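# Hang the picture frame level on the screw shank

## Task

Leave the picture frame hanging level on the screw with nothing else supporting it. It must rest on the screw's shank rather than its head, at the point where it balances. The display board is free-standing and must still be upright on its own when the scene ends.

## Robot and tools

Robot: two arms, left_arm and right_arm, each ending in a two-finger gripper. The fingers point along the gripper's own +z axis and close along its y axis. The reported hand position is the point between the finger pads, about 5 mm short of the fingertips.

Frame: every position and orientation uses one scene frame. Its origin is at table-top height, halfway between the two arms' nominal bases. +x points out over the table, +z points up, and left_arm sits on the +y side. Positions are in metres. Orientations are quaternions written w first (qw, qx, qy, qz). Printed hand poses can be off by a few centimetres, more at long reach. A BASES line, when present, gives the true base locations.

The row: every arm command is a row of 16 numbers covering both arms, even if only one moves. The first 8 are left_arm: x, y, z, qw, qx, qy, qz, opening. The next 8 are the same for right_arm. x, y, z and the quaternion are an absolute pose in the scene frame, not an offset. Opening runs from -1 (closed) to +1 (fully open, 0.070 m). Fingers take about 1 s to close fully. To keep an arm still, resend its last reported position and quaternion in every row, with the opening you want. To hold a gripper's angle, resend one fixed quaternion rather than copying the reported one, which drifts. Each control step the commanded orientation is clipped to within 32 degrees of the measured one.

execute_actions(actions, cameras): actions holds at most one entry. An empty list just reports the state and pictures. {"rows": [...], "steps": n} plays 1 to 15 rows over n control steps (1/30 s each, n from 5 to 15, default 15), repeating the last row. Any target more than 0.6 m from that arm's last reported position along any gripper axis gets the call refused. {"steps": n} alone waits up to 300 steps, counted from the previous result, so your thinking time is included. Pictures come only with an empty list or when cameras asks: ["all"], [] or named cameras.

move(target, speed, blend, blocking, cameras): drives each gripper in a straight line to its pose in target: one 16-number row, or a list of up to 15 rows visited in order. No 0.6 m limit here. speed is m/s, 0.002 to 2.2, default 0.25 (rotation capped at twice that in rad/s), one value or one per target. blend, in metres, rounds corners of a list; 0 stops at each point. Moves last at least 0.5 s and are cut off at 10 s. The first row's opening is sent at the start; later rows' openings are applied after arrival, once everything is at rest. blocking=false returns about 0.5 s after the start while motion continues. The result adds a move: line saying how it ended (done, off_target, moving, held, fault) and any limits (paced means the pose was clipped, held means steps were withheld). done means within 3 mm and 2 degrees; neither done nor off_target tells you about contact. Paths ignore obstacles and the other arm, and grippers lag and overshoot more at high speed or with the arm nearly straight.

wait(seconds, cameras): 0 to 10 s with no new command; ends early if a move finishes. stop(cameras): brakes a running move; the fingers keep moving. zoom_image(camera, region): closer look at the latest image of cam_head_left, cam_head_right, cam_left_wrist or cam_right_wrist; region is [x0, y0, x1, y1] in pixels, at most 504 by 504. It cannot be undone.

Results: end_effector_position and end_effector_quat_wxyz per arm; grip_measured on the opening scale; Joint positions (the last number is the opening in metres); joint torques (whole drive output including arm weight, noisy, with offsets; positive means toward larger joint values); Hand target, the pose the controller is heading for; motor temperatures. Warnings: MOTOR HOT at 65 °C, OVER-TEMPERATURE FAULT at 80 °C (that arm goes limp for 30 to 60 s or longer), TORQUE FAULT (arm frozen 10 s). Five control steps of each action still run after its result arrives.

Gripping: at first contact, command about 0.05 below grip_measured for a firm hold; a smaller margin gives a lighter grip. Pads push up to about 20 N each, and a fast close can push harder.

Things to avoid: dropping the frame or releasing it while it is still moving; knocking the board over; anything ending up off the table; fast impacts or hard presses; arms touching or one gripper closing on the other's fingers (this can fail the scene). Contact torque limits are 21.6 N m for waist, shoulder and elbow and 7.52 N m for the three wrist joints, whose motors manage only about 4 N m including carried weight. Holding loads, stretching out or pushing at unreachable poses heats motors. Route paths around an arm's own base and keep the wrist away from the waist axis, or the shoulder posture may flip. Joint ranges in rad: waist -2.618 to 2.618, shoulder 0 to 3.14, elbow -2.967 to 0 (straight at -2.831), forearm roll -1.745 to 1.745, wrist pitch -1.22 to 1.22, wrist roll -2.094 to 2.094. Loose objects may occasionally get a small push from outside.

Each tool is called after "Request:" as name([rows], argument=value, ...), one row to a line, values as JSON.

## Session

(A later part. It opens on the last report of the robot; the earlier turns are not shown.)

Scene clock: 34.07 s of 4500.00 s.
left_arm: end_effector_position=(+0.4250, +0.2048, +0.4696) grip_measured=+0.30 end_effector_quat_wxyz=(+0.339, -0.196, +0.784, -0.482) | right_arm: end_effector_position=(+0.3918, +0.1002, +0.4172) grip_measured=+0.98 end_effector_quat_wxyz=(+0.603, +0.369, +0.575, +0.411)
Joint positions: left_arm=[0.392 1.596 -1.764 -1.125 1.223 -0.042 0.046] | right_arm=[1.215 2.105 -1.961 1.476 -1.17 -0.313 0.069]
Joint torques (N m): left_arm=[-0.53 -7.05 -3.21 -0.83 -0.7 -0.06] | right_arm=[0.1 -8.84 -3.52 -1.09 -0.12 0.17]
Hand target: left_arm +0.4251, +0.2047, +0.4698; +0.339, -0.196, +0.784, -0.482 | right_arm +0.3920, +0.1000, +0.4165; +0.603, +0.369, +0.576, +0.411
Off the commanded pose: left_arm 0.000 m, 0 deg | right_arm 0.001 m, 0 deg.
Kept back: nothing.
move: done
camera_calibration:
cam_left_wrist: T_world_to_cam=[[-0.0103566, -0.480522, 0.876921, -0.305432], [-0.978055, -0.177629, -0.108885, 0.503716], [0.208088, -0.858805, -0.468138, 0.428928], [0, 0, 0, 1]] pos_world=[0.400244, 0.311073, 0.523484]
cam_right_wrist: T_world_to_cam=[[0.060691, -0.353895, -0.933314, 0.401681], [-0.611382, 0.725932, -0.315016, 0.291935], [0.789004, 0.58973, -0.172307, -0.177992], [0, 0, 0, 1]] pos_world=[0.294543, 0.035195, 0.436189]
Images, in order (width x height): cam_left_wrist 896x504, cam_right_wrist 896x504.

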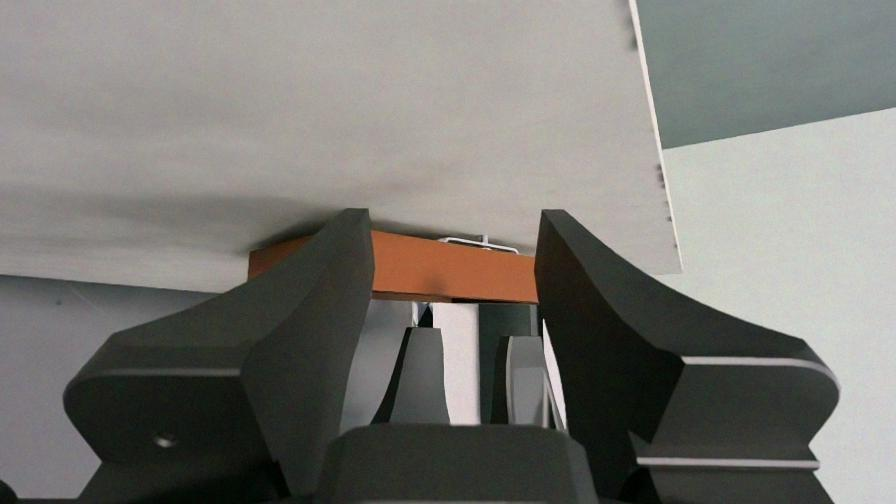

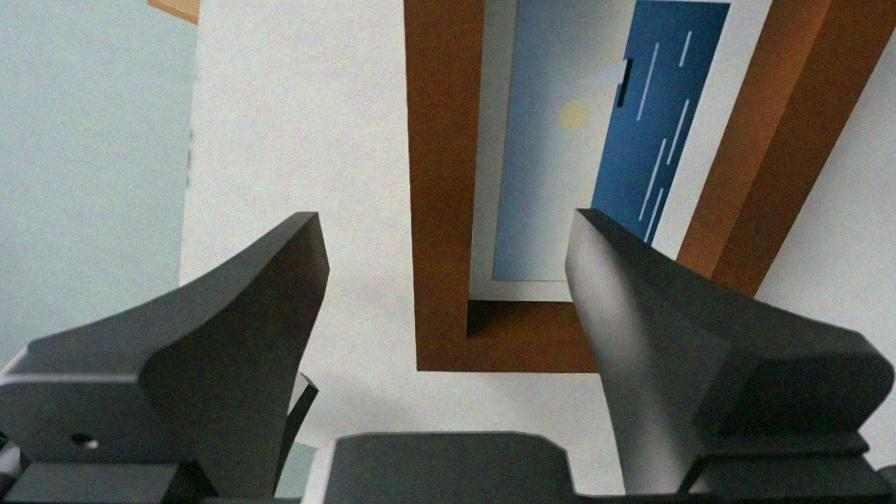

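Request:
move(target=[0.4251,0.2047,0.4698,0.339,-0.196,0.784,-0.482,0.3,0.422,0.100,0.419,0.6029,0.3694,0.5756,0.4105,1], speed=0.04, cameras=["cam_left_wrist","cam_right_wrist"])

Request:
zoom_image(camera="cam_left_wrist", region=[340, 210, 560, 370])

Scene clock: 36.83 s of 4500.00 s.
left_arm: end_effector_position=(+0.4250, +0.2048, +0.4696) grip_measured=+0.30 end_effector_quat_wxyz=(+0.339, -0.196, +0.784, -0.482) | right_arm: end_effector_position=(+0.4223, +0.0999, +0.4191) grip_measured=+0.98 end_effector_quat_wxyz=(+0.603, +0.369, +0.576, +0.411)
Joint positions: left_arm=[0.392 1.596 -1.764 -1.125 1.223 -0.042 0.046] | right_arm=[1.151 2.164 -2.071 1.496 -1.102 -0.363 0.069]
Joint torques (N m): left_arm=[-0.49 -6.92 -3.11 -0.84 -0.66 0] | right_arm=[0.78 -9.78 -3.88 -1.08 -0.12 0.02]
Hand target: left_arm +0.4251, +0.2047, +0.4698; +0.339, -0.196, +0.784, -0.482 | right_arm +0.4220, +0.1000, +0.4190; +0.603, +0.369, +0.576, +0.411
Off the commanded pose: left_arm 0.000 m, 0 deg | right_arm 0.000 m, 0 deg.
Kept back: nothing.
move: done
camera_calibration:
cam_left_wrist: T_world_to_cam=[[-0.0103566, -0.480522, 0.876921, -0.305432], [-0.978055, -0.177629, -0.108885, 0.503716], [0.208088, -0.858805, -0.468138, 0.428928], [0, 0, 0, 1]] pos_world=[0.400244, 0.311073, 0.523484]
cam_right_wrist: T_world_to_cam=[[0.059867, -0.354252, -0.933232, 0.401867], [-0.61108, 0.726244, -0.314881, 0.311191], [0.789302, 0.58913, -0.172998, -0.201368], [0, 0, 0, 1]] pos_world=[0.325044, 0.0349933, 0.438187]
Images, in order (width x height): cam_left_wrist 896x504, cam_right_wrist 896x504.

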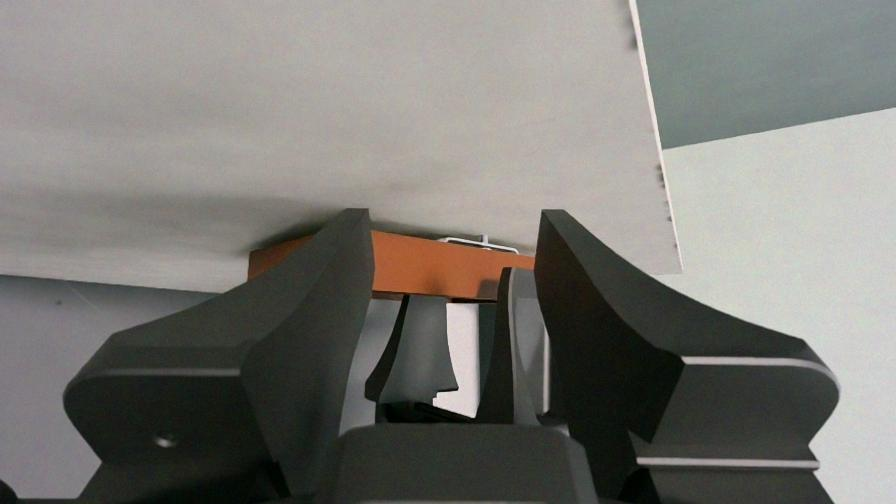

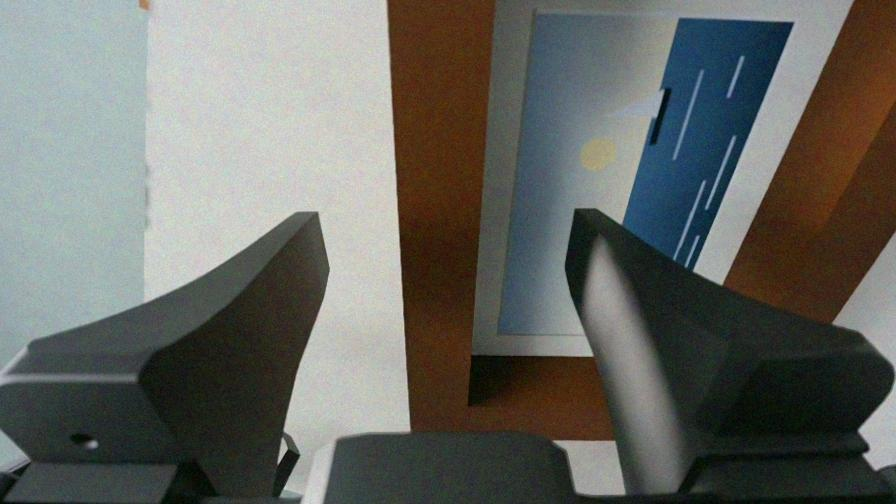

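Scaled by 2.291 from the camera's 896x504 image, which has a finer 1280x720 frame.

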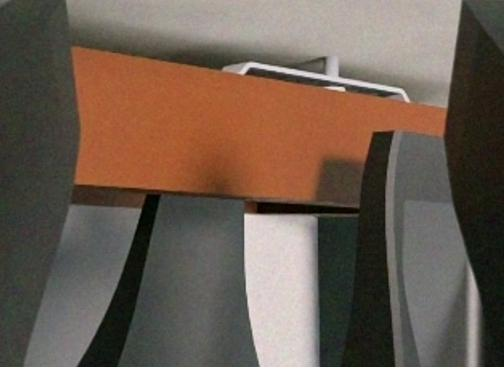

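Request:
move([
  [0.4251,0.2047,0.4698,0.339,-0.196,0.784,-0.482,0.3,0.423,0.1004,0.4202,0.6029,0.3694,0.5756,0.4105,1],
  [0.4251,0.2047,0.4698,0.339,-0.196,0.784,-0.482,0.3,0.423,0.1004,0.4202,0.6029,0.3694,0.5756,0.4105,-0.1],
  [0.4251,0.2047,0.4698,0.339,-0.196,0.784,-0.482,0.3,0.423,0.1004,0.4202,0.6029,0.3694,0.5756,0.4105,-0.25],
], speed=0.04, cameras=["cam_left_wrist","cam_right_wrist"])

Request:
zoom_image(camera="cam_right_wrist", region=[350, 150, 550, 250])

Scene clock: 39.10 s of 4500.00 s.
left_arm: end_effector_position=(+0.4250, +0.2048, +0.4696) grip_measured=+0.30 end_effector_quat_wxyz=(+0.339, -0.196, +0.784, -0.482) | right_arm: end_effector_position=(+0.4230, +0.1003, +0.4202) grip_measured=-0.25 end_effector_quat_wxyz=(+0.603, +0.370, +0.576, +0.410)
Joint positions: left_arm=[0.392 1.596 -1.764 -1.125 1.223 -0.042 0.045] | right_arm=[1.15 2.168 -2.082 1.5 -1.101 -0.372 0.026]
Joint torques (N m): left_arm=[-0.36 -6.91 -2.95 -0.9 -0.67 0.01] | right_arm=[-0.4 -9.08 -4.57 -1.01 0.08 -0.2]
Hand target: left_arm +0.4251, +0.2047, +0.4698; +0.339, -0.196, +0.784, -0.482 | right_arm +0.4230, +0.1004, +0.4202; +0.603, +0.369, +0.576, +0.411
Off the commanded pose: left_arm 0.000 m, 0 deg | right_arm 0.000 m, 0 deg.
Kept back: nothing.
move: done
camera_calibration:
cam_left_wrist: T_world_to_cam=[[-0.0103566, -0.480522, 0.876921, -0.305432], [-0.978055, -0.177629, -0.108885, 0.503716], [0.208088, -0.858805, -0.468138, 0.428928], [0, 0, 0, 1]] pos_world=[0.400244, 0.311073, 0.523484]
cam_right_wrist: T_world_to_cam=[[0.059507, -0.354184, -0.93328, 0.403135], [-0.610792, 0.726573, -0.314683, 0.311422], [0.789552, 0.588766, -0.173097, -0.201912], [0, 0, 0, 1]] pos_world=[0.325645, 0.0353924, 0.439287]
Images, in order (width x height): cam_left_wrist 896x504, cam_right_wrist 896x504.

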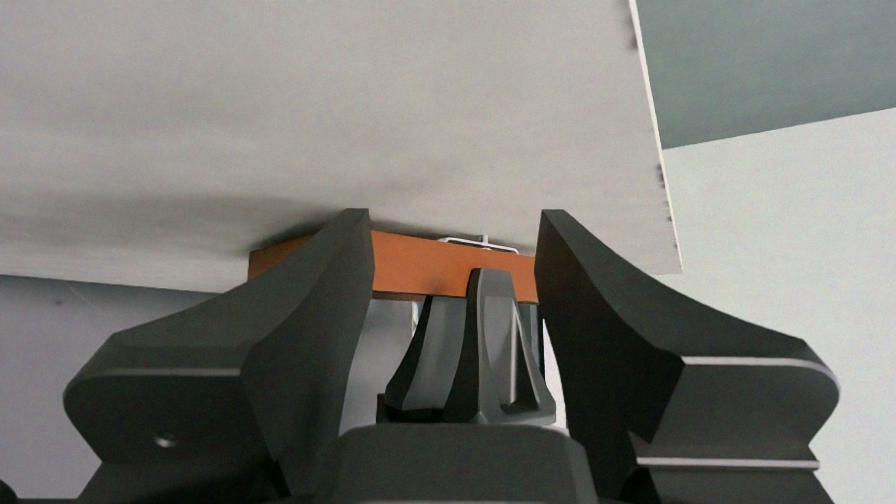

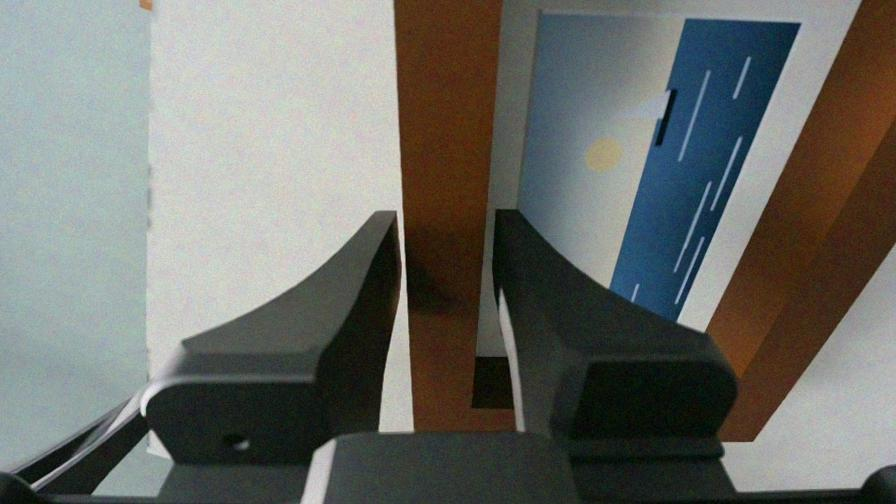

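Scaled by 2.520 from the camera's 896x504 image, which has a finer 1280x720 frame.

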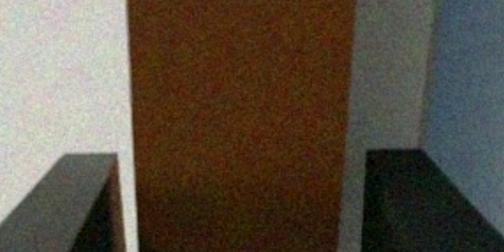

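Request:
move([
  [0.4251,0.2047,0.4698,0.339,-0.196,0.784,-0.482,0.3,0.423,0.1007,0.421,0.6029,0.3694,0.5756,0.4105,-0.25],
  [0.4251,0.2047,0.4698,0.339,-0.196,0.784,-0.482,0.3,0.423,0.1007,0.421,0.6029,0.3694,0.5756,0.4105,-0.34],
  [0.4251,0.2047,0.4698,0.339,-0.196,0.784,-0.482,0.3,0.423,0.1007,0.421,0.6029,0.3694,0.5756,0.4105,-0.38],
], speed=0.04, cameras=["cam_left_wrist","cam_right_wrist"])

Request:
zoom_image(camera="cam_right_wrist", region=[350, 150, 550, 250])

Scene clock: 41.27 s of 4500.00 s.
left_arm: end_effector_position=(+0.4250, +0.2048, +0.4696) grip_measured=+0.30 end_effector_quat_wxyz=(+0.339, -0.196, +0.784, -0.482) | right_arm: end_effector_position=(+0.4231, +0.1005, +0.4209) grip_measured=-0.38 end_effector_quat_wxyz=(+0.603, +0.370, +0.576, +0.410)
Joint positions: left_arm=[0.392 1.596 -1.764 -1.125 1.223 -0.042 0.045] | right_arm=[1.15 2.169 -2.088 1.502 -1.101 -0.377 0.022]
Joint torques (N m): left_arm=[-0.43 -7.03 -3.14 -0.9 -0.62 -0.02] | right_arm=[0.72 -9.11 -4.44 -1.02 0.07 -0.17]
Hand target: left_arm +0.4251, +0.2047, +0.4698; +0.339, -0.196, +0.784, -0.482 | right_arm +0.4230, +0.1007, +0.4210; +0.603, +0.369, +0.576, +0.411
Off the commanded pose: left_arm 0.000 m, 0 deg | right_arm 0.000 m, 0 deg.
Kept back: nothing.
move: done
camera_calibration:
cam_left_wrist: T_world_to_cam=[[-0.0103566, -0.480522, 0.876921, -0.305432], [-0.978055, -0.177629, -0.108885, 0.503716], [0.208088, -0.858805, -0.468138, 0.428928], [0, 0, 0, 1]] pos_world=[0.400244, 0.311073, 0.523484]
cam_right_wrist: T_world_to_cam=[[0.0596907, -0.354614, -0.933105, 0.403824], [-0.610498, 0.7266, -0.315188, 0.311716], [0.789765, 0.588473, -0.17312, -0.202019], [0, 0, 0, 1]] pos_world=[0.325746, 0.0355914, 0.440086]
Images, in order (width x height): cam_left_wrist 896x504, cam_right_wrist 896x504.

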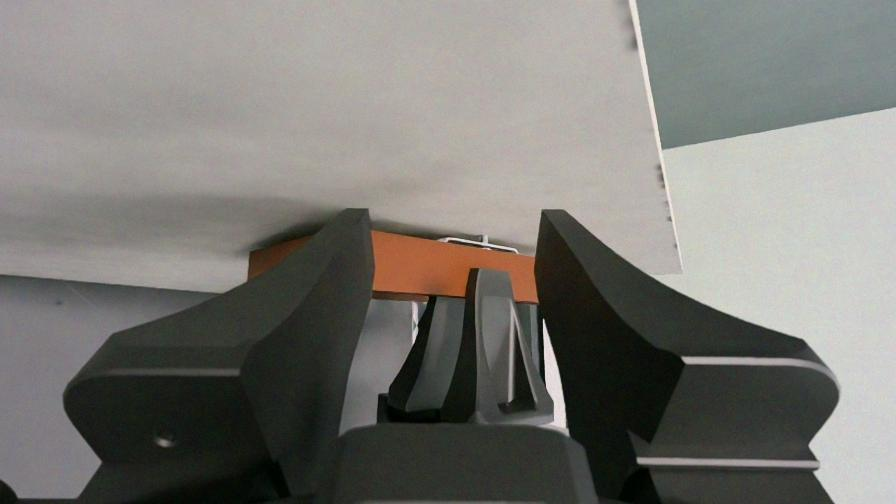

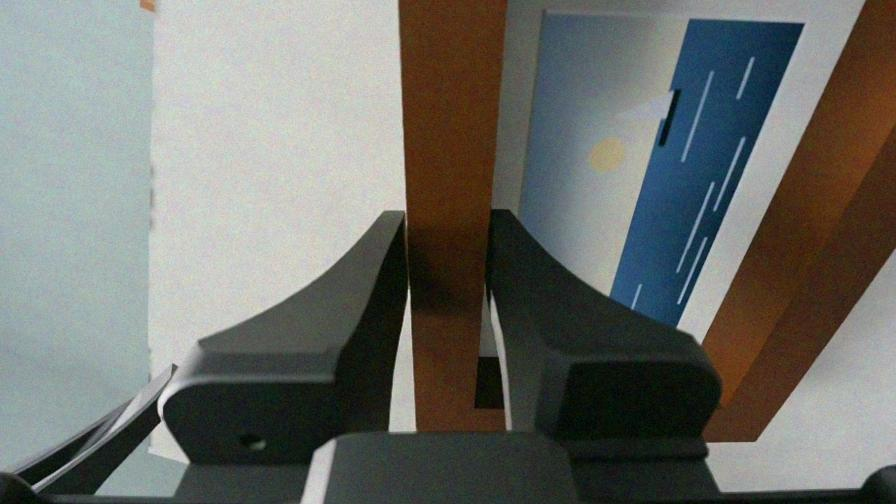

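Scaled by 2.520 from the camera's 896x504 image, which has a finer 1280x720 frame.

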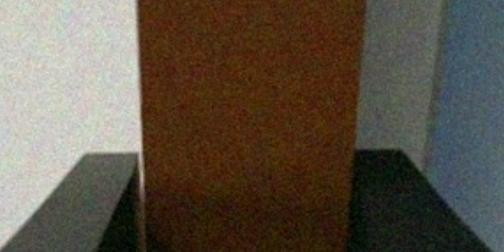

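Request:
move([
  [0.4251,0.2047,0.4698,0.339,-0.196,0.784,-0.482,0.3,0.423,0.1007,0.421,0.6029,0.3694,0.5756,0.4105,-0.41],
  [0.4251,0.2047,0.4698,0.339,-0.196,0.784,-0.482,0.3,0.423,0.1007,0.421,0.6029,0.3694,0.5756,0.4105,-0.43],
  [0.4251,0.2047,0.4698,0.339,-0.196,0.784,-0.482,0.3,0.423,0.1007,0.421,0.6029,0.3694,0.5756,0.4105,-0.45],
  [0.4251,0.2047,0.4698,0.339,-0.196,0.784,-0.482,0.3,0.423,0.1007,0.421,0.6029,0.3694,0.5756,0.4105,-0.465],
], speed=0.04, cameras=["cam_left_wrist","cam_right_wrist"])

Request:
zoom_image(camera="cam_right_wrist", region=[350, 150, 550, 250])

Request:
zoom_image(camera="cam_left_wrist", region=[340, 210, 560, 320])

Scene clock: 43.63 s of 4500.00 s.
left_arm: end_effector_position=(+0.4250, +0.2048, +0.4696) grip_measured=+0.30 end_effector_quat_wxyz=(+0.339, -0.196, +0.784, -0.482) | right_arm: end_effector_position=(+0.4231, +0.1005, +0.4208) grip_measured=-0.45 end_effector_quat_wxyz=(+0.603, +0.370, +0.576, +0.410)
Joint positions: left_arm=[0.392 1.596 -1.764 -1.125 1.223 -0.042 0.045] | right_arm=[1.15 2.169 -2.088 1.503 -1.101 -0.377 0.019]
Joint torques (N m): left_arm=[-0.17 -6.93 -3.06 -0.88 -0.67 0] | right_arm=[0.68 -10.19 -4.36 -1.61 0.17 -0.06]
Hand target: left_arm +0.4251, +0.2047, +0.4698; +0.339, -0.196, +0.784, -0.482 | right_arm +0.4230, +0.1007, +0.4210; +0.603, +0.369, +0.576, +0.411
Off the commanded pose: left_arm 0.000 m, 0 deg | right_arm 0.000 m, 0 deg.
Kept back: nothing.
move: done
camera_calibration:
cam_left_wrist: T_world_to_cam=[[-0.0103566, -0.480522, 0.876921, -0.305432], [-0.978055, -0.177629, -0.108885, 0.503716], [0.208088, -0.858805, -0.468138, 0.428928], [0, 0, 0, 1]] pos_world=[0.400244, 0.311073, 0.523484]
cam_right_wrist: T_world_to_cam=[[0.0588327, -0.354244, -0.933301, 0.403989], [-0.610715, 0.72678, -0.314355, 0.31135], [0.789662, 0.588475, -0.173584, -0.201816], [0, 0, 0, 1]] pos_world=[0.325745, 0.0355916, 0.439885]
Images, in order (width x height): cam_left_wrist 896x504, cam_right_wrist 896x504.

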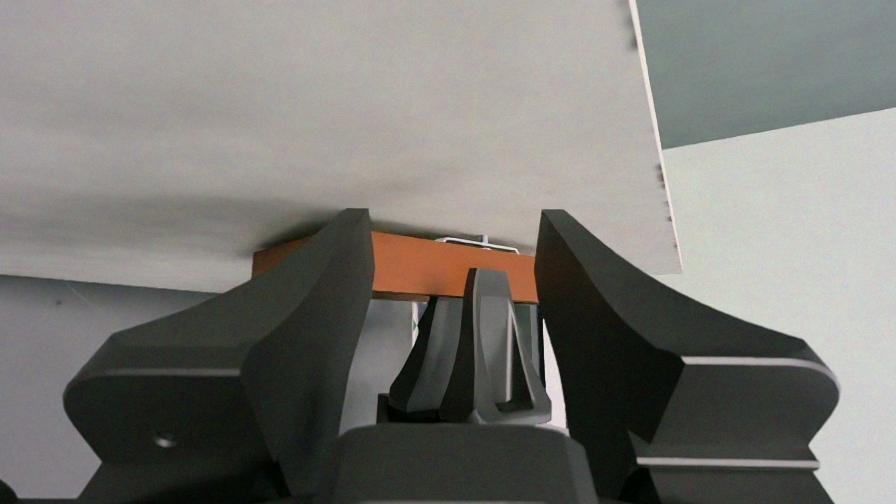

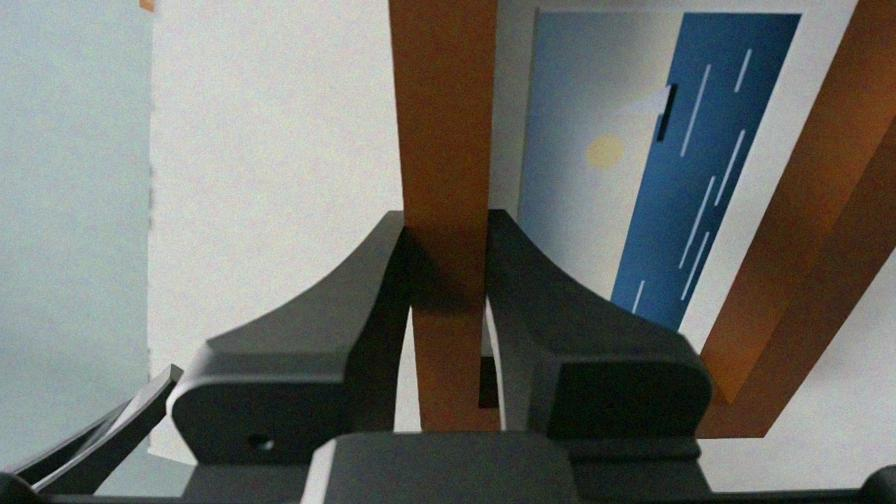

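Scaled by 2.520 from the camera's 896x504 image, which has a finer 1280x720 frame.

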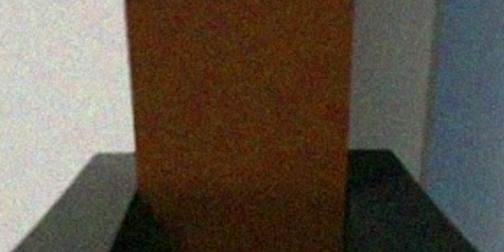

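Scaled by 2.291 from the camera's 896x504 image, which has a finer 1280x720 frame.

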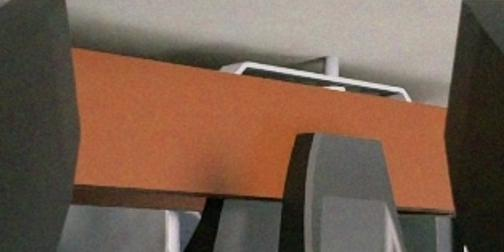

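Request:
move([
  [0.4251,0.2047,0.4698,0.339,-0.196,0.784,-0.482,0.3,0.423,0.1007,0.421,0.6029,0.3694,0.5756,0.4105,-0.485],
  [0.4251,0.2047,0.4698,0.339,-0.196,0.784,-0.482,0.3,0.423,0.1007,0.421,0.6029,0.3694,0.5756,0.4105,-0.51],
  [0.4251,0.2047,0.4698,0.339,-0.196,0.784,-0.482,0.3,0.423,0.1007,0.424,0.6029,0.3694,0.5756,0.4105,-0.51],
], speed=0.02, cameras=["cam_left_wrist","cam_right_wrist"])

Request:
zoom_image(camera="cam_left_wrist", region=[430, 225, 530, 275])

Scene clock: 46.87 s of 4500.00 s.
left_arm: end_effector_position=(+0.4250, +0.2048, +0.4696) grip_measured=+0.30 end_effector_quat_wxyz=(+0.339, -0.196, +0.784, -0.482) | right_arm: end_effector_position=(+0.4230, +0.1003, +0.4243) grip_measured=-0.45 end_effector_quat_wxyz=(+0.603, +0.370, +0.575, +0.411)
Joint positions: left_arm=[0.392 1.596 -1.764 -1.125 1.223 -0.042 0.045] | right_arm=[1.15 2.17 -2.103 1.509 -1.1 -0.392 0.019]
Joint torques (N m): left_arm=[-0.39 -7 -2.84 -0.88 -0.62 0.04] | right_arm=[0.59 -10.27 -5.02 -1.57 0.08 -0.15]
Hand target: left_arm +0.4251, +0.2047, +0.4698; +0.339, -0.196, +0.784, -0.482 | right_arm +0.4230, +0.1007, +0.4240; +0.603, +0.369, +0.576, +0.411
Off the commanded pose: left_arm 0.000 m, 0 deg | right_arm 0.001 m, 0 deg.
Kept back: nothing.
move: done
camera_calibration:
cam_left_wrist: T_world_to_cam=[[-0.0103566, -0.480522, 0.876921, -0.305432], [-0.978055, -0.177629, -0.108885, 0.503716], [0.208088, -0.858805, -0.468138, 0.428928], [0, 0, 0, 1]] pos_world=[0.400244, 0.311073, 0.523484]
cam_right_wrist: T_world_to_cam=[[0.0598725, -0.353831, -0.933391, 0.406916], [-0.610493, 0.726823, -0.314685, 0.312535], [0.789756, 0.588669, -0.172494, -0.201592], [0, 0, 0, 1]] pos_world=[0.325646, 0.0354924, 0.443389]
Images, in order (width x height): cam_left_wrist 896x504, cam_right_wrist 896x504.

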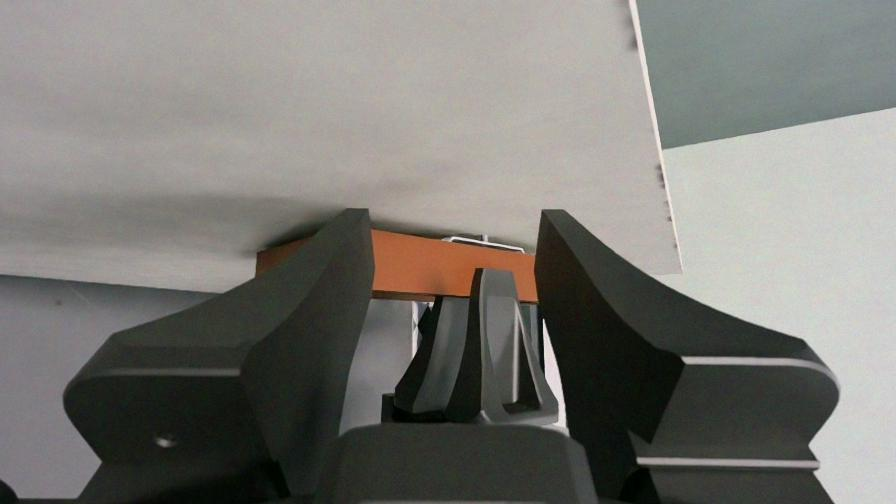

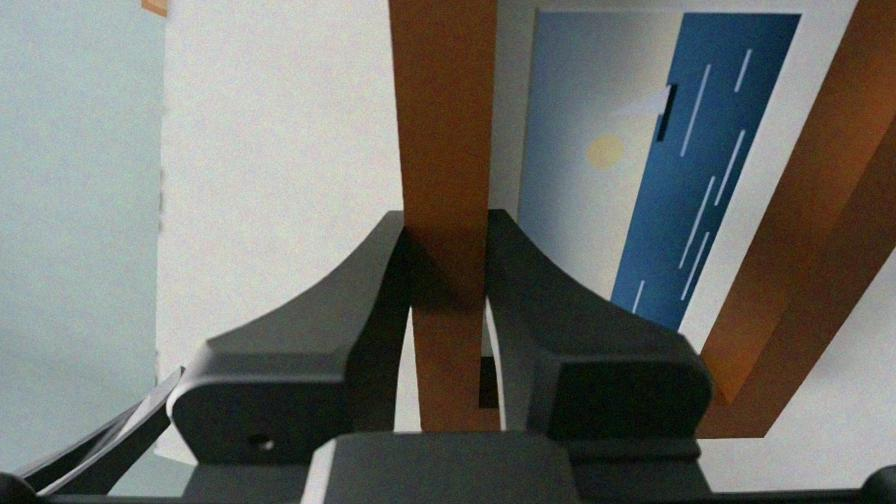

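Scaled by 5.040 from the camera's 896x504 image, which has a finer 1280x720 frame.

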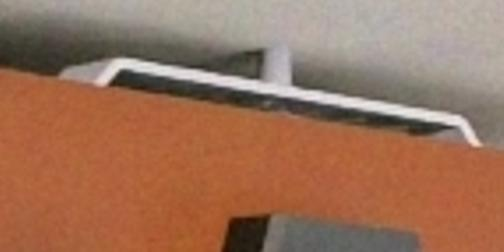

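Request:
move([
  [0.4251,0.2047,0.4698,0.339,-0.196,0.784,-0.482,0.3,0.423,0.0965,0.4258,0.5827,0.4005,0.5533,0.4401,-0.51],
  [0.4251,0.2047,0.4698,0.339,-0.196,0.784,-0.482,0.3,0.423,0.0921,0.4271,0.5616,0.4296,0.5302,0.4678,-0.51],
], speed=0.03, cameras=["cam_left_wrist","cam_right_wrist"])

Request:
zoom_image(camera="cam_left_wrist", region=[430, 225, 530, 275])

Request:
move([
  [0.4251,0.2047,0.4698,0.339,-0.196,0.784,-0.482,0.3,0.423,0.0879,0.4275,0.5385,0.4582,0.5052,0.4947,-0.51],
  [0.4251,0.2047,0.4698,0.339,-0.196,0.784,-0.482,0.3,0.423,0.0836,0.4271,0.5142,0.4854,0.4790,0.5200,-0.51],
], speed=0.03)

Request:
zoom_image(camera="cam_left_wrist", region=[430, 225, 530, 275])

Scene clock: 51.10 s of 4500.00 s.
left_arm: end_effector_position=(+0.4250, +0.2048, +0.4696) grip_measured=+0.30 end_effector_quat_wxyz=(+0.339, -0.196, +0.784, -0.482) | right_arm: end_effector_position=(+0.4227, +0.0925, +0.4269) grip_measured=-0.45 end_effector_quat_wxyz=(+0.561, +0.430, +0.531, +0.468)
Joint positions: left_arm=[0.392 1.596 -1.764 -1.125 1.223 -0.042 0.045] | right_arm=[1.146 2.147 -2.069 1.5 -1.108 -0.171 0.019]
Joint torques (N m): left_arm=[-0.16 -6.84 -2.73 -0.86 -0.58 0.05] | right_arm=[-0.67 -12.02 -4.22 -1.77 -0.2 -0.05]
Hand target: left_arm +0.4251, +0.2047, +0.4698; +0.339, -0.196, +0.784, -0.482 | right_arm +0.4230, +0.0921, +0.4271; +0.562, +0.430, +0.530, +0.468
Off the commanded pose: left_arm 0.000 m, 0 deg | right_arm 0.001 m, 0 deg.
Kept back: nothing.
move: done
camera_calibration:
cam_left_wrist: T_world_to_cam=[[-0.0103566, -0.480522, 0.876921, -0.305432], [-0.978055, -0.177629, -0.108885, 0.503716], [0.208088, -0.858805, -0.468138, 0.428928], [0, 0, 0, 1]] pos_world=[0.400244, 0.311073, 0.523484]
cam_right_wrist: T_world_to_cam=[[0.0595208, -0.154706, -0.986166, 0.410809], [-0.612263, 0.77461, -0.158472, 0.248433], [0.78841, 0.613226, -0.0486154, -0.250866], [0, 0, 0, 1]] pos_world=[0.32544, 0.0249533, 0.432299]
Images, in order (width x height): cam_left_wrist 896x504, cam_right_wrist 896x504.

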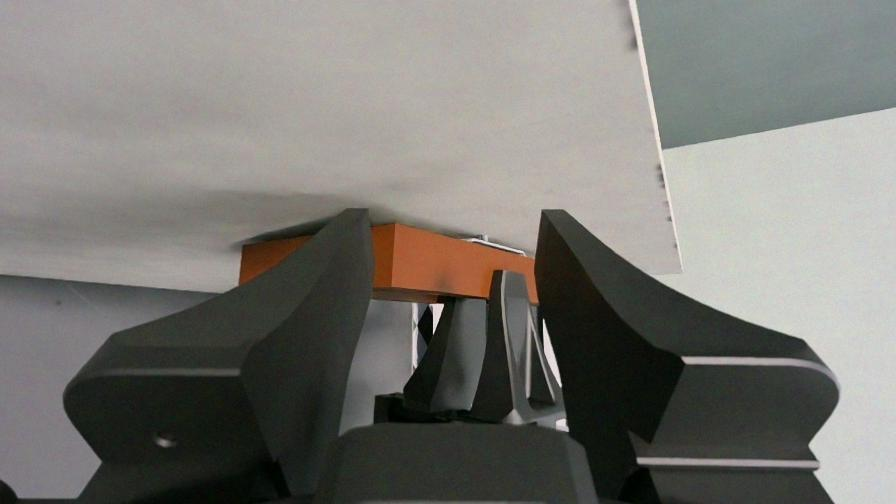

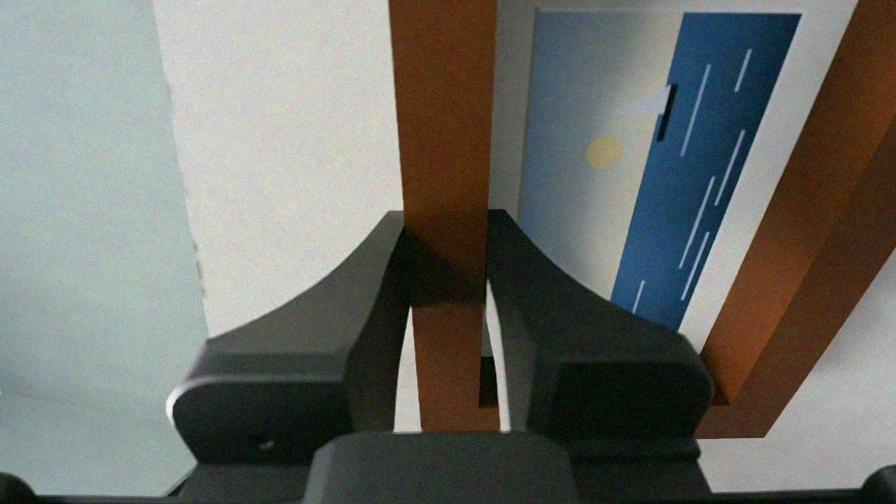

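Scaled by 5.040 from the camera's 896x504 image, which has a finer 1280x720 frame.

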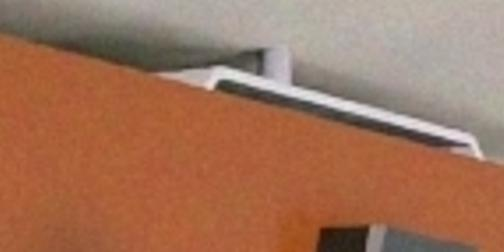

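Scene clock: 54.80 s of 4500.00 s.
left_arm: end_effector_position=(+0.4250, +0.2048, +0.4696) grip_measured=+0.30 end_effector_quat_wxyz=(+0.339, -0.196, +0.784, -0.482) | right_arm: end_effector_position=(+0.4228, +0.0842, +0.4269) grip_measured=-0.45 end_effector_quat_wxyz=(+0.514, +0.485, +0.479, +0.520)
Joint positions: left_arm=[0.392 1.596 -1.764 -1.125 1.223 -0.042 0.045] | right_arm=[1.14 2.124 -2.028 1.489 -1.118 0.056 0.019]
Joint torques (N m): left_arm=[-0.15 -6.71 -2.85 -0.85 -0.56 0.12] | right_arm=[-3.54 -12.25 -4.32 -1.86 -0.62 -0.02]
Hand target: left_arm +0.4251, +0.2047, +0.4698; +0.339, -0.196, +0.784, -0.482 | right_arm +0.4230, +0.0836, +0.4271; +0.514, +0.485, +0.479, +0.520
Off the commanded pose: left_arm 0.000 m, 0 deg | right_arm 0.001 m, 0 deg.
Kept back: nothing.
move: done
camera_calibration:
cam_left_wrist: T_world_to_cam=[[-0.0103566, -0.480522, 0.876921, -0.305432], [-0.978055, -0.177629, -0.108885, 0.503716], [0.208088, -0.858805, -0.468138, 0.428928], [0, 0, 0, 1]] pos_world=[0.400244, 0.311073, 0.523484]
cam_right_wrist: T_world_to_cam=[[0.0598347, 0.0512633, -0.996891, 0.396684], [-0.612213, 0.790683, 0.00391358, 0.18436], [0.788425, 0.610076, 0.0786944, -0.299975], [0, 0, 0, 1]] pos_world=[0.32564, 0.0169016, 0.418336]

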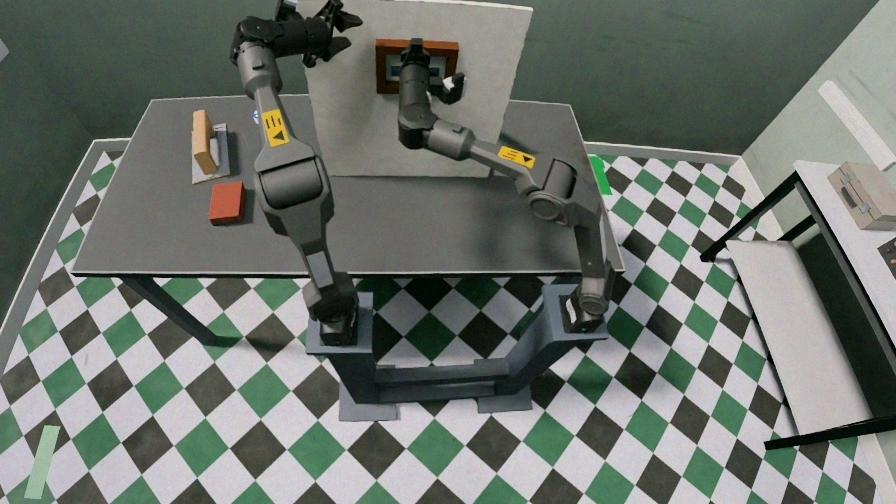

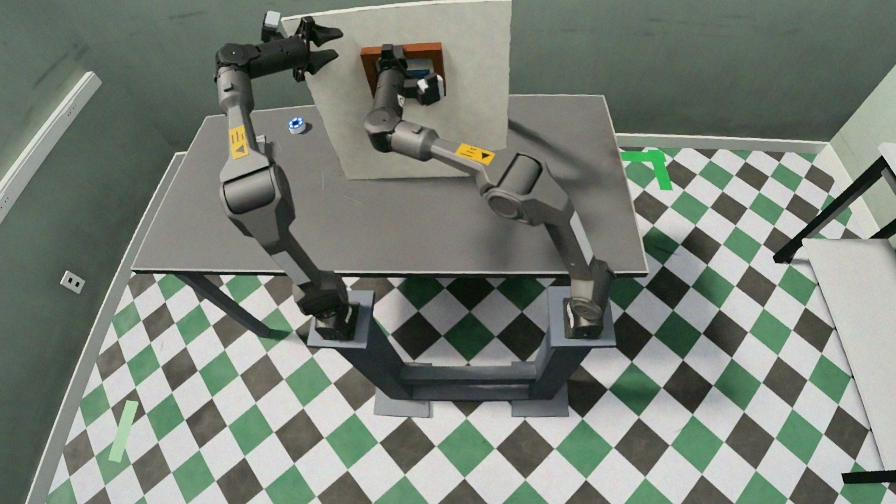

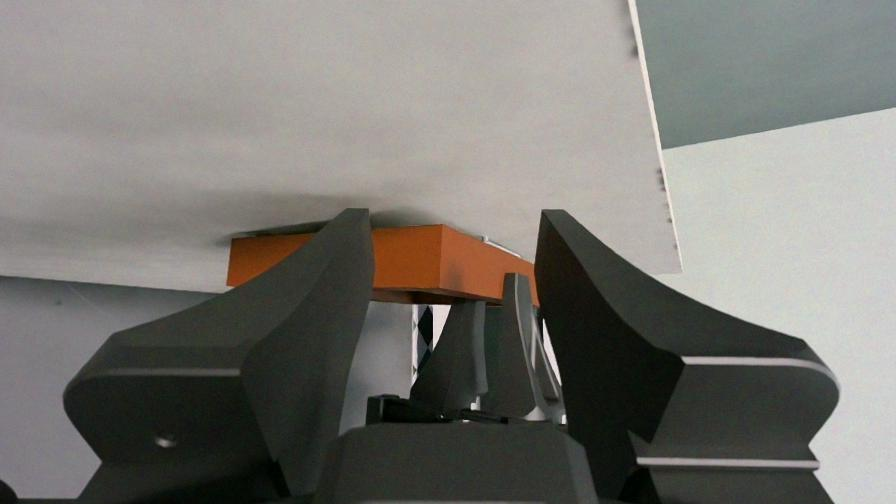

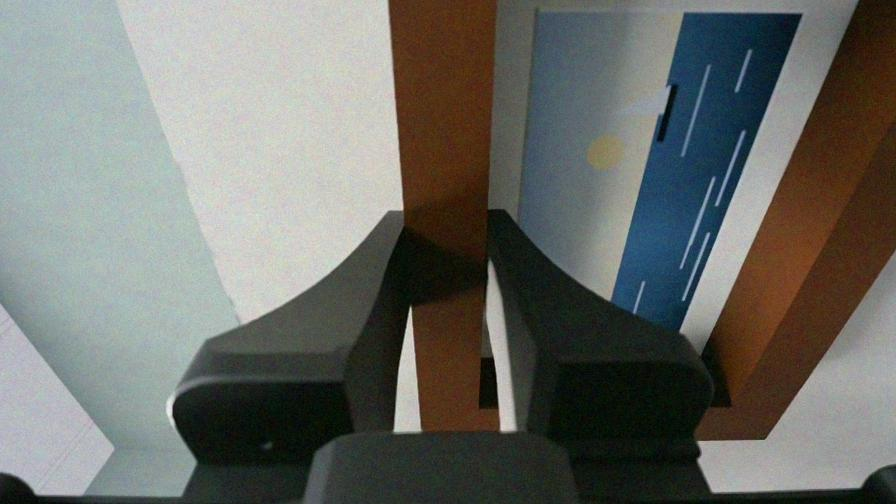

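Scaled by 5.040 from the camera's 896x504 image, which has a finer 1280x720 frame.

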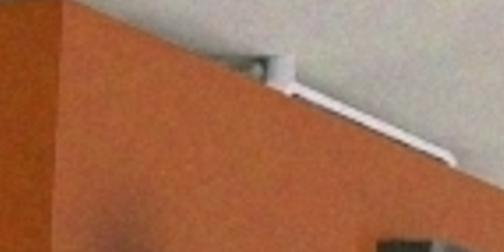

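Request:
move(target=[0.4251,0.2047,0.4698,0.339,-0.196,0.784,-0.482,0.3,0.423,0.0855,0.4272,0.5142,0.4854,0.4790,0.5200,-0.51], speed=0.02, cameras=["cam_left_wrist"])

Request:
zoom_image(camera="cam_left_wrist", region=[460, 225, 540, 265])

Scene clock: 56.10 s of 4500.00 s.
left_arm: end_effector_position=(+0.4250, +0.2048, +0.4696) grip_measured=+0.30 end_effector_quat_wxyz=(+0.339, -0.196, +0.784, -0.482) | right_arm: end_effector_position=(+0.4230, +0.0849, +0.4276) grip_measured=-0.45 end_effector_quat_wxyz=(+0.515, +0.486, +0.478, +0.520)
Joint positions: left_arm=[0.392 1.596 -1.764 -1.125 1.223 -0.042 0.046] | right_arm=[1.141 2.13 -2.041 1.492 -1.121 0.049 0.019]
Joint torques (N m): left_arm=[-0.2 -6.98 -2.88 -0.85 -0.57 0.08] | right_arm=[-2.05 -8.91 -5.17 -1.89 0.42 -0.03]
Hand target: left_arm +0.4251, +0.2047, +0.4698; +0.339, -0.196, +0.784, -0.482 | right_arm +0.4230, +0.0855, +0.4272; +0.514, +0.485, +0.479, +0.520
Off the commanded pose: left_arm 0.000 m, 0 deg | right_arm 0.001 m, 0 deg.
Kept back: nothing.
move: done
camera_calibration:
cam_left_wrist: T_world_to_cam=[[-0.0103566, -0.480522, 0.876921, -0.305432], [-0.978055, -0.177629, -0.108885, 0.503716], [0.208088, -0.858805, -0.468138, 0.428928], [0, 0, 0, 1]] pos_world=[0.400244, 0.311073, 0.523484]
Images, in order (width x height): cam_left_wrist 896x504.

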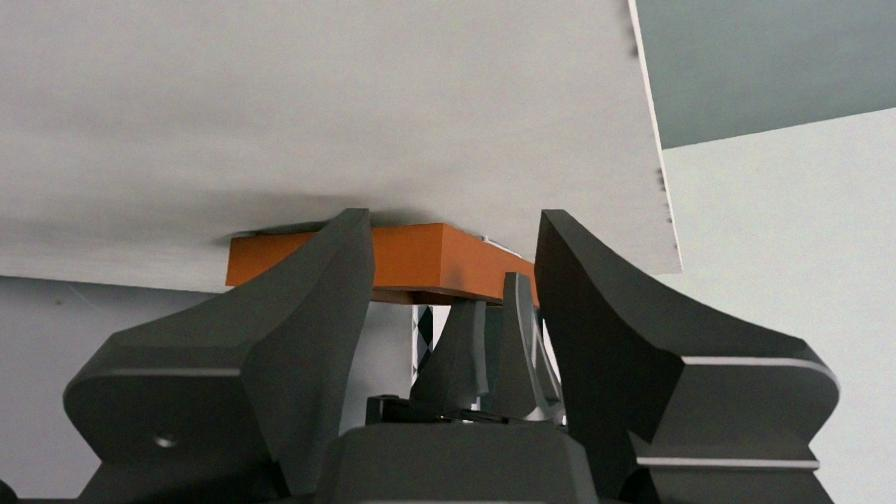

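Scaled by 6.300 from the camera's 896x504 image, which has a finer 1280x720 frame.

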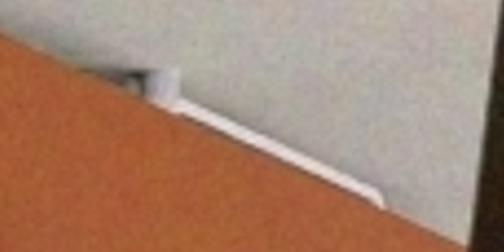

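Request:
move(target=[0.4251,0.2047,0.4698,0.339,-0.196,0.784,-0.482,0.3,0.423,0.0855,0.425,0.5142,0.4854,0.4790,0.5200,-0.51], speed=0.02, cameras=["cam_left_wrist"])

Request:
zoom_image(camera="cam_left_wrist", region=[460, 225, 540, 265])

Scene clock: 57.50 s of 4500.00 s.
left_arm: end_effector_position=(+0.4250, +0.2048, +0.4696) grip_measured=+0.30 end_effector_quat_wxyz=(+0.339, -0.196, +0.784, -0.482) | right_arm: end_effector_position=(+0.4232, +0.0856, +0.4250) grip_measured=-0.45 end_effector_quat_wxyz=(+0.514, +0.485, +0.479, +0.520)
Joint positions: left_arm=[0.392 1.596 -1.764 -1.125 1.223 -0.042 0.046] | right_arm=[1.141 2.131 -2.032 1.487 -1.12 0.059 0.019]
Joint torques (N m): left_arm=[-0.19 -6.83 -2.66 -0.86 -0.57 0.08] | right_arm=[-1.7 -9.5 -3.21 -0.87 -0.1 0.01]
Hand target: left_arm +0.4251, +0.2047, +0.4698; +0.339, -0.196, +0.784, -0.482 | right_arm +0.4230, +0.0855, +0.4250; +0.514, +0.485, +0.479, +0.520
Off the commanded pose: left_arm 0.000 m, 0 deg | right_arm 0.000 m, 0 deg.
Kept back: nothing.
move: done
camera_calibration:
cam_left_wrist: T_world_to_cam=[[-0.0103566, -0.480522, 0.876921, -0.305432], [-0.978055, -0.177629, -0.108885, 0.503716], [0.208088, -0.858805, -0.468138, 0.428928], [0, 0, 0, 1]] pos_world=[0.400244, 0.311073, 0.523484]
Images, in order (width x height): cam_left_wrist 896x504.

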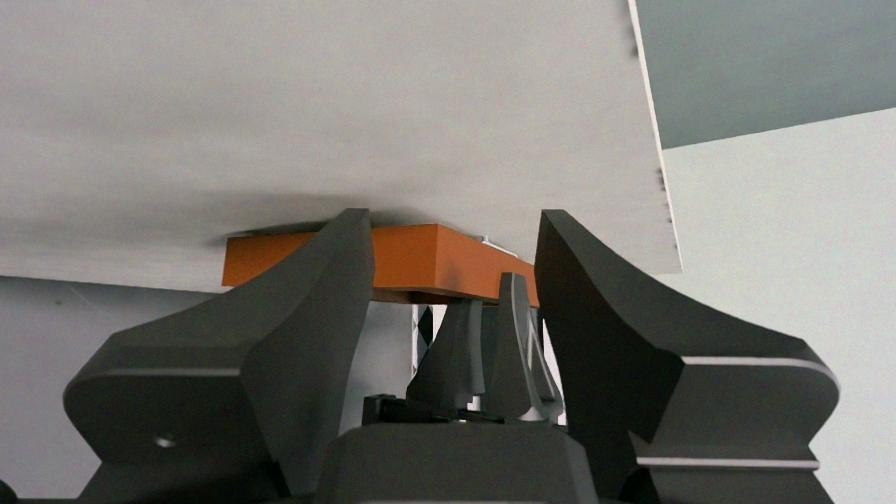

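Scaled by 6.300 from the camera's 896x504 image, which has a finer 1280x720 frame.

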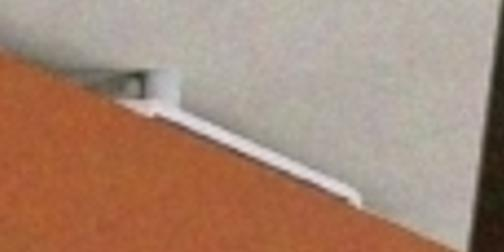

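Request:
zoom_image(camera="cam_left_wrist", region=[470, 230, 500, 248])

Request:
zoom_image(camera="cam_left_wrist", region=[465, 228, 525, 264])

Scaled by 16.800 from the camera's 896x504 image, which has a finer 1280x720 frame.

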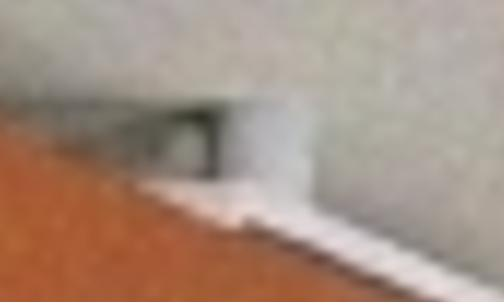

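Scaled by 8.400 from the camera's 896x504 image, which has a finer 1280x720 frame.

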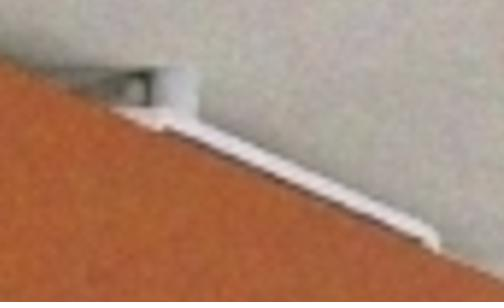

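Request:
move([
  [0.4251,0.2047,0.4698,0.339,-0.196,0.784,-0.482,0.3,0.423,0.0872,0.4255,0.5142,0.4854,0.4790,0.5200,-0.51],
  [0.4251,0.2047,0.4698,0.339,-0.196,0.784,-0.482,0.3,0.423,0.0868,0.424,0.5142,0.4854,0.4790,0.5200,-0.51],
], speed=0.02, cameras=["cam_left_wrist"])

Request:
zoom_image(camera="cam_left_wrist", region=[465, 228, 525, 264])

Scene clock: 60.97 s of 4500.00 s.
left_arm: end_effector_position=(+0.4250, +0.2048, +0.4696) grip_measured=+0.30 end_effector_quat_wxyz=(+0.339, -0.196, +0.784, -0.482) | right_arm: end_effector_position=(+0.4232, +0.0858, +0.4246) grip_measured=-0.45 end_effector_quat_wxyz=(+0.515, +0.486, +0.478, +0.520)
Joint positions: left_arm=[0.392 1.596 -1.764 -1.125 1.223 -0.042 0.045] | right_arm=[1.142 2.135 -2.038 1.487 -1.125 0.058 0.019]
Joint torques (N m): left_arm=[-0.2 -7.07 -2.69 -0.84 -0.53 0.09] | right_arm=[0.45 -5.89 -2.4 -0.45 1.65 0.21]
Hand target: left_arm +0.4251, +0.2047, +0.4698; +0.339, -0.196, +0.784, -0.482 | right_arm +0.4230, +0.0868, +0.4240; +0.514, +0.485, +0.479, +0.520
Off the commanded pose: left_arm 0.000 m, 0 deg | right_arm 0.001 m, 0 deg.
Kept back: nothing.
move: done
camera_calibration:
cam_left_wrist: T_world_to_cam=[[-0.0103566, -0.480522, 0.876921, -0.305432], [-0.978055, -0.177629, -0.108885, 0.503716], [0.208088, -0.858805, -0.468138, 0.428928], [0, 0, 0, 1]] pos_world=[0.400244, 0.311073, 0.523484]
Images, in order (width x height): cam_left_wrist 896x504.

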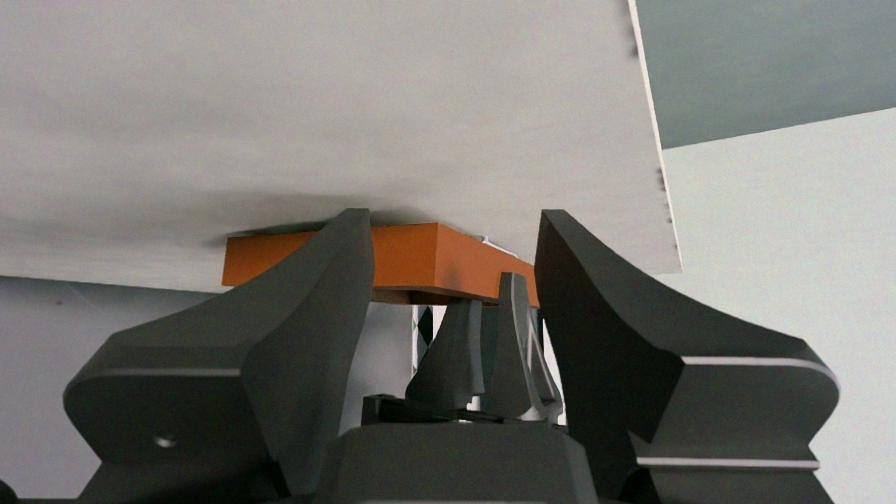

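Scaled by 8.400 from the camera's 896x504 image, which has a finer 1280x720 frame.

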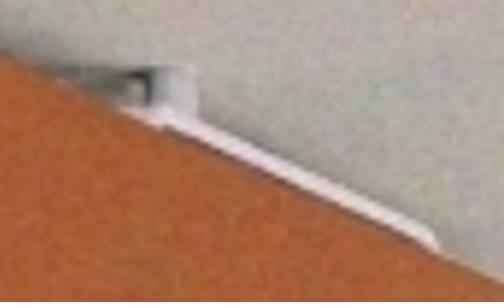

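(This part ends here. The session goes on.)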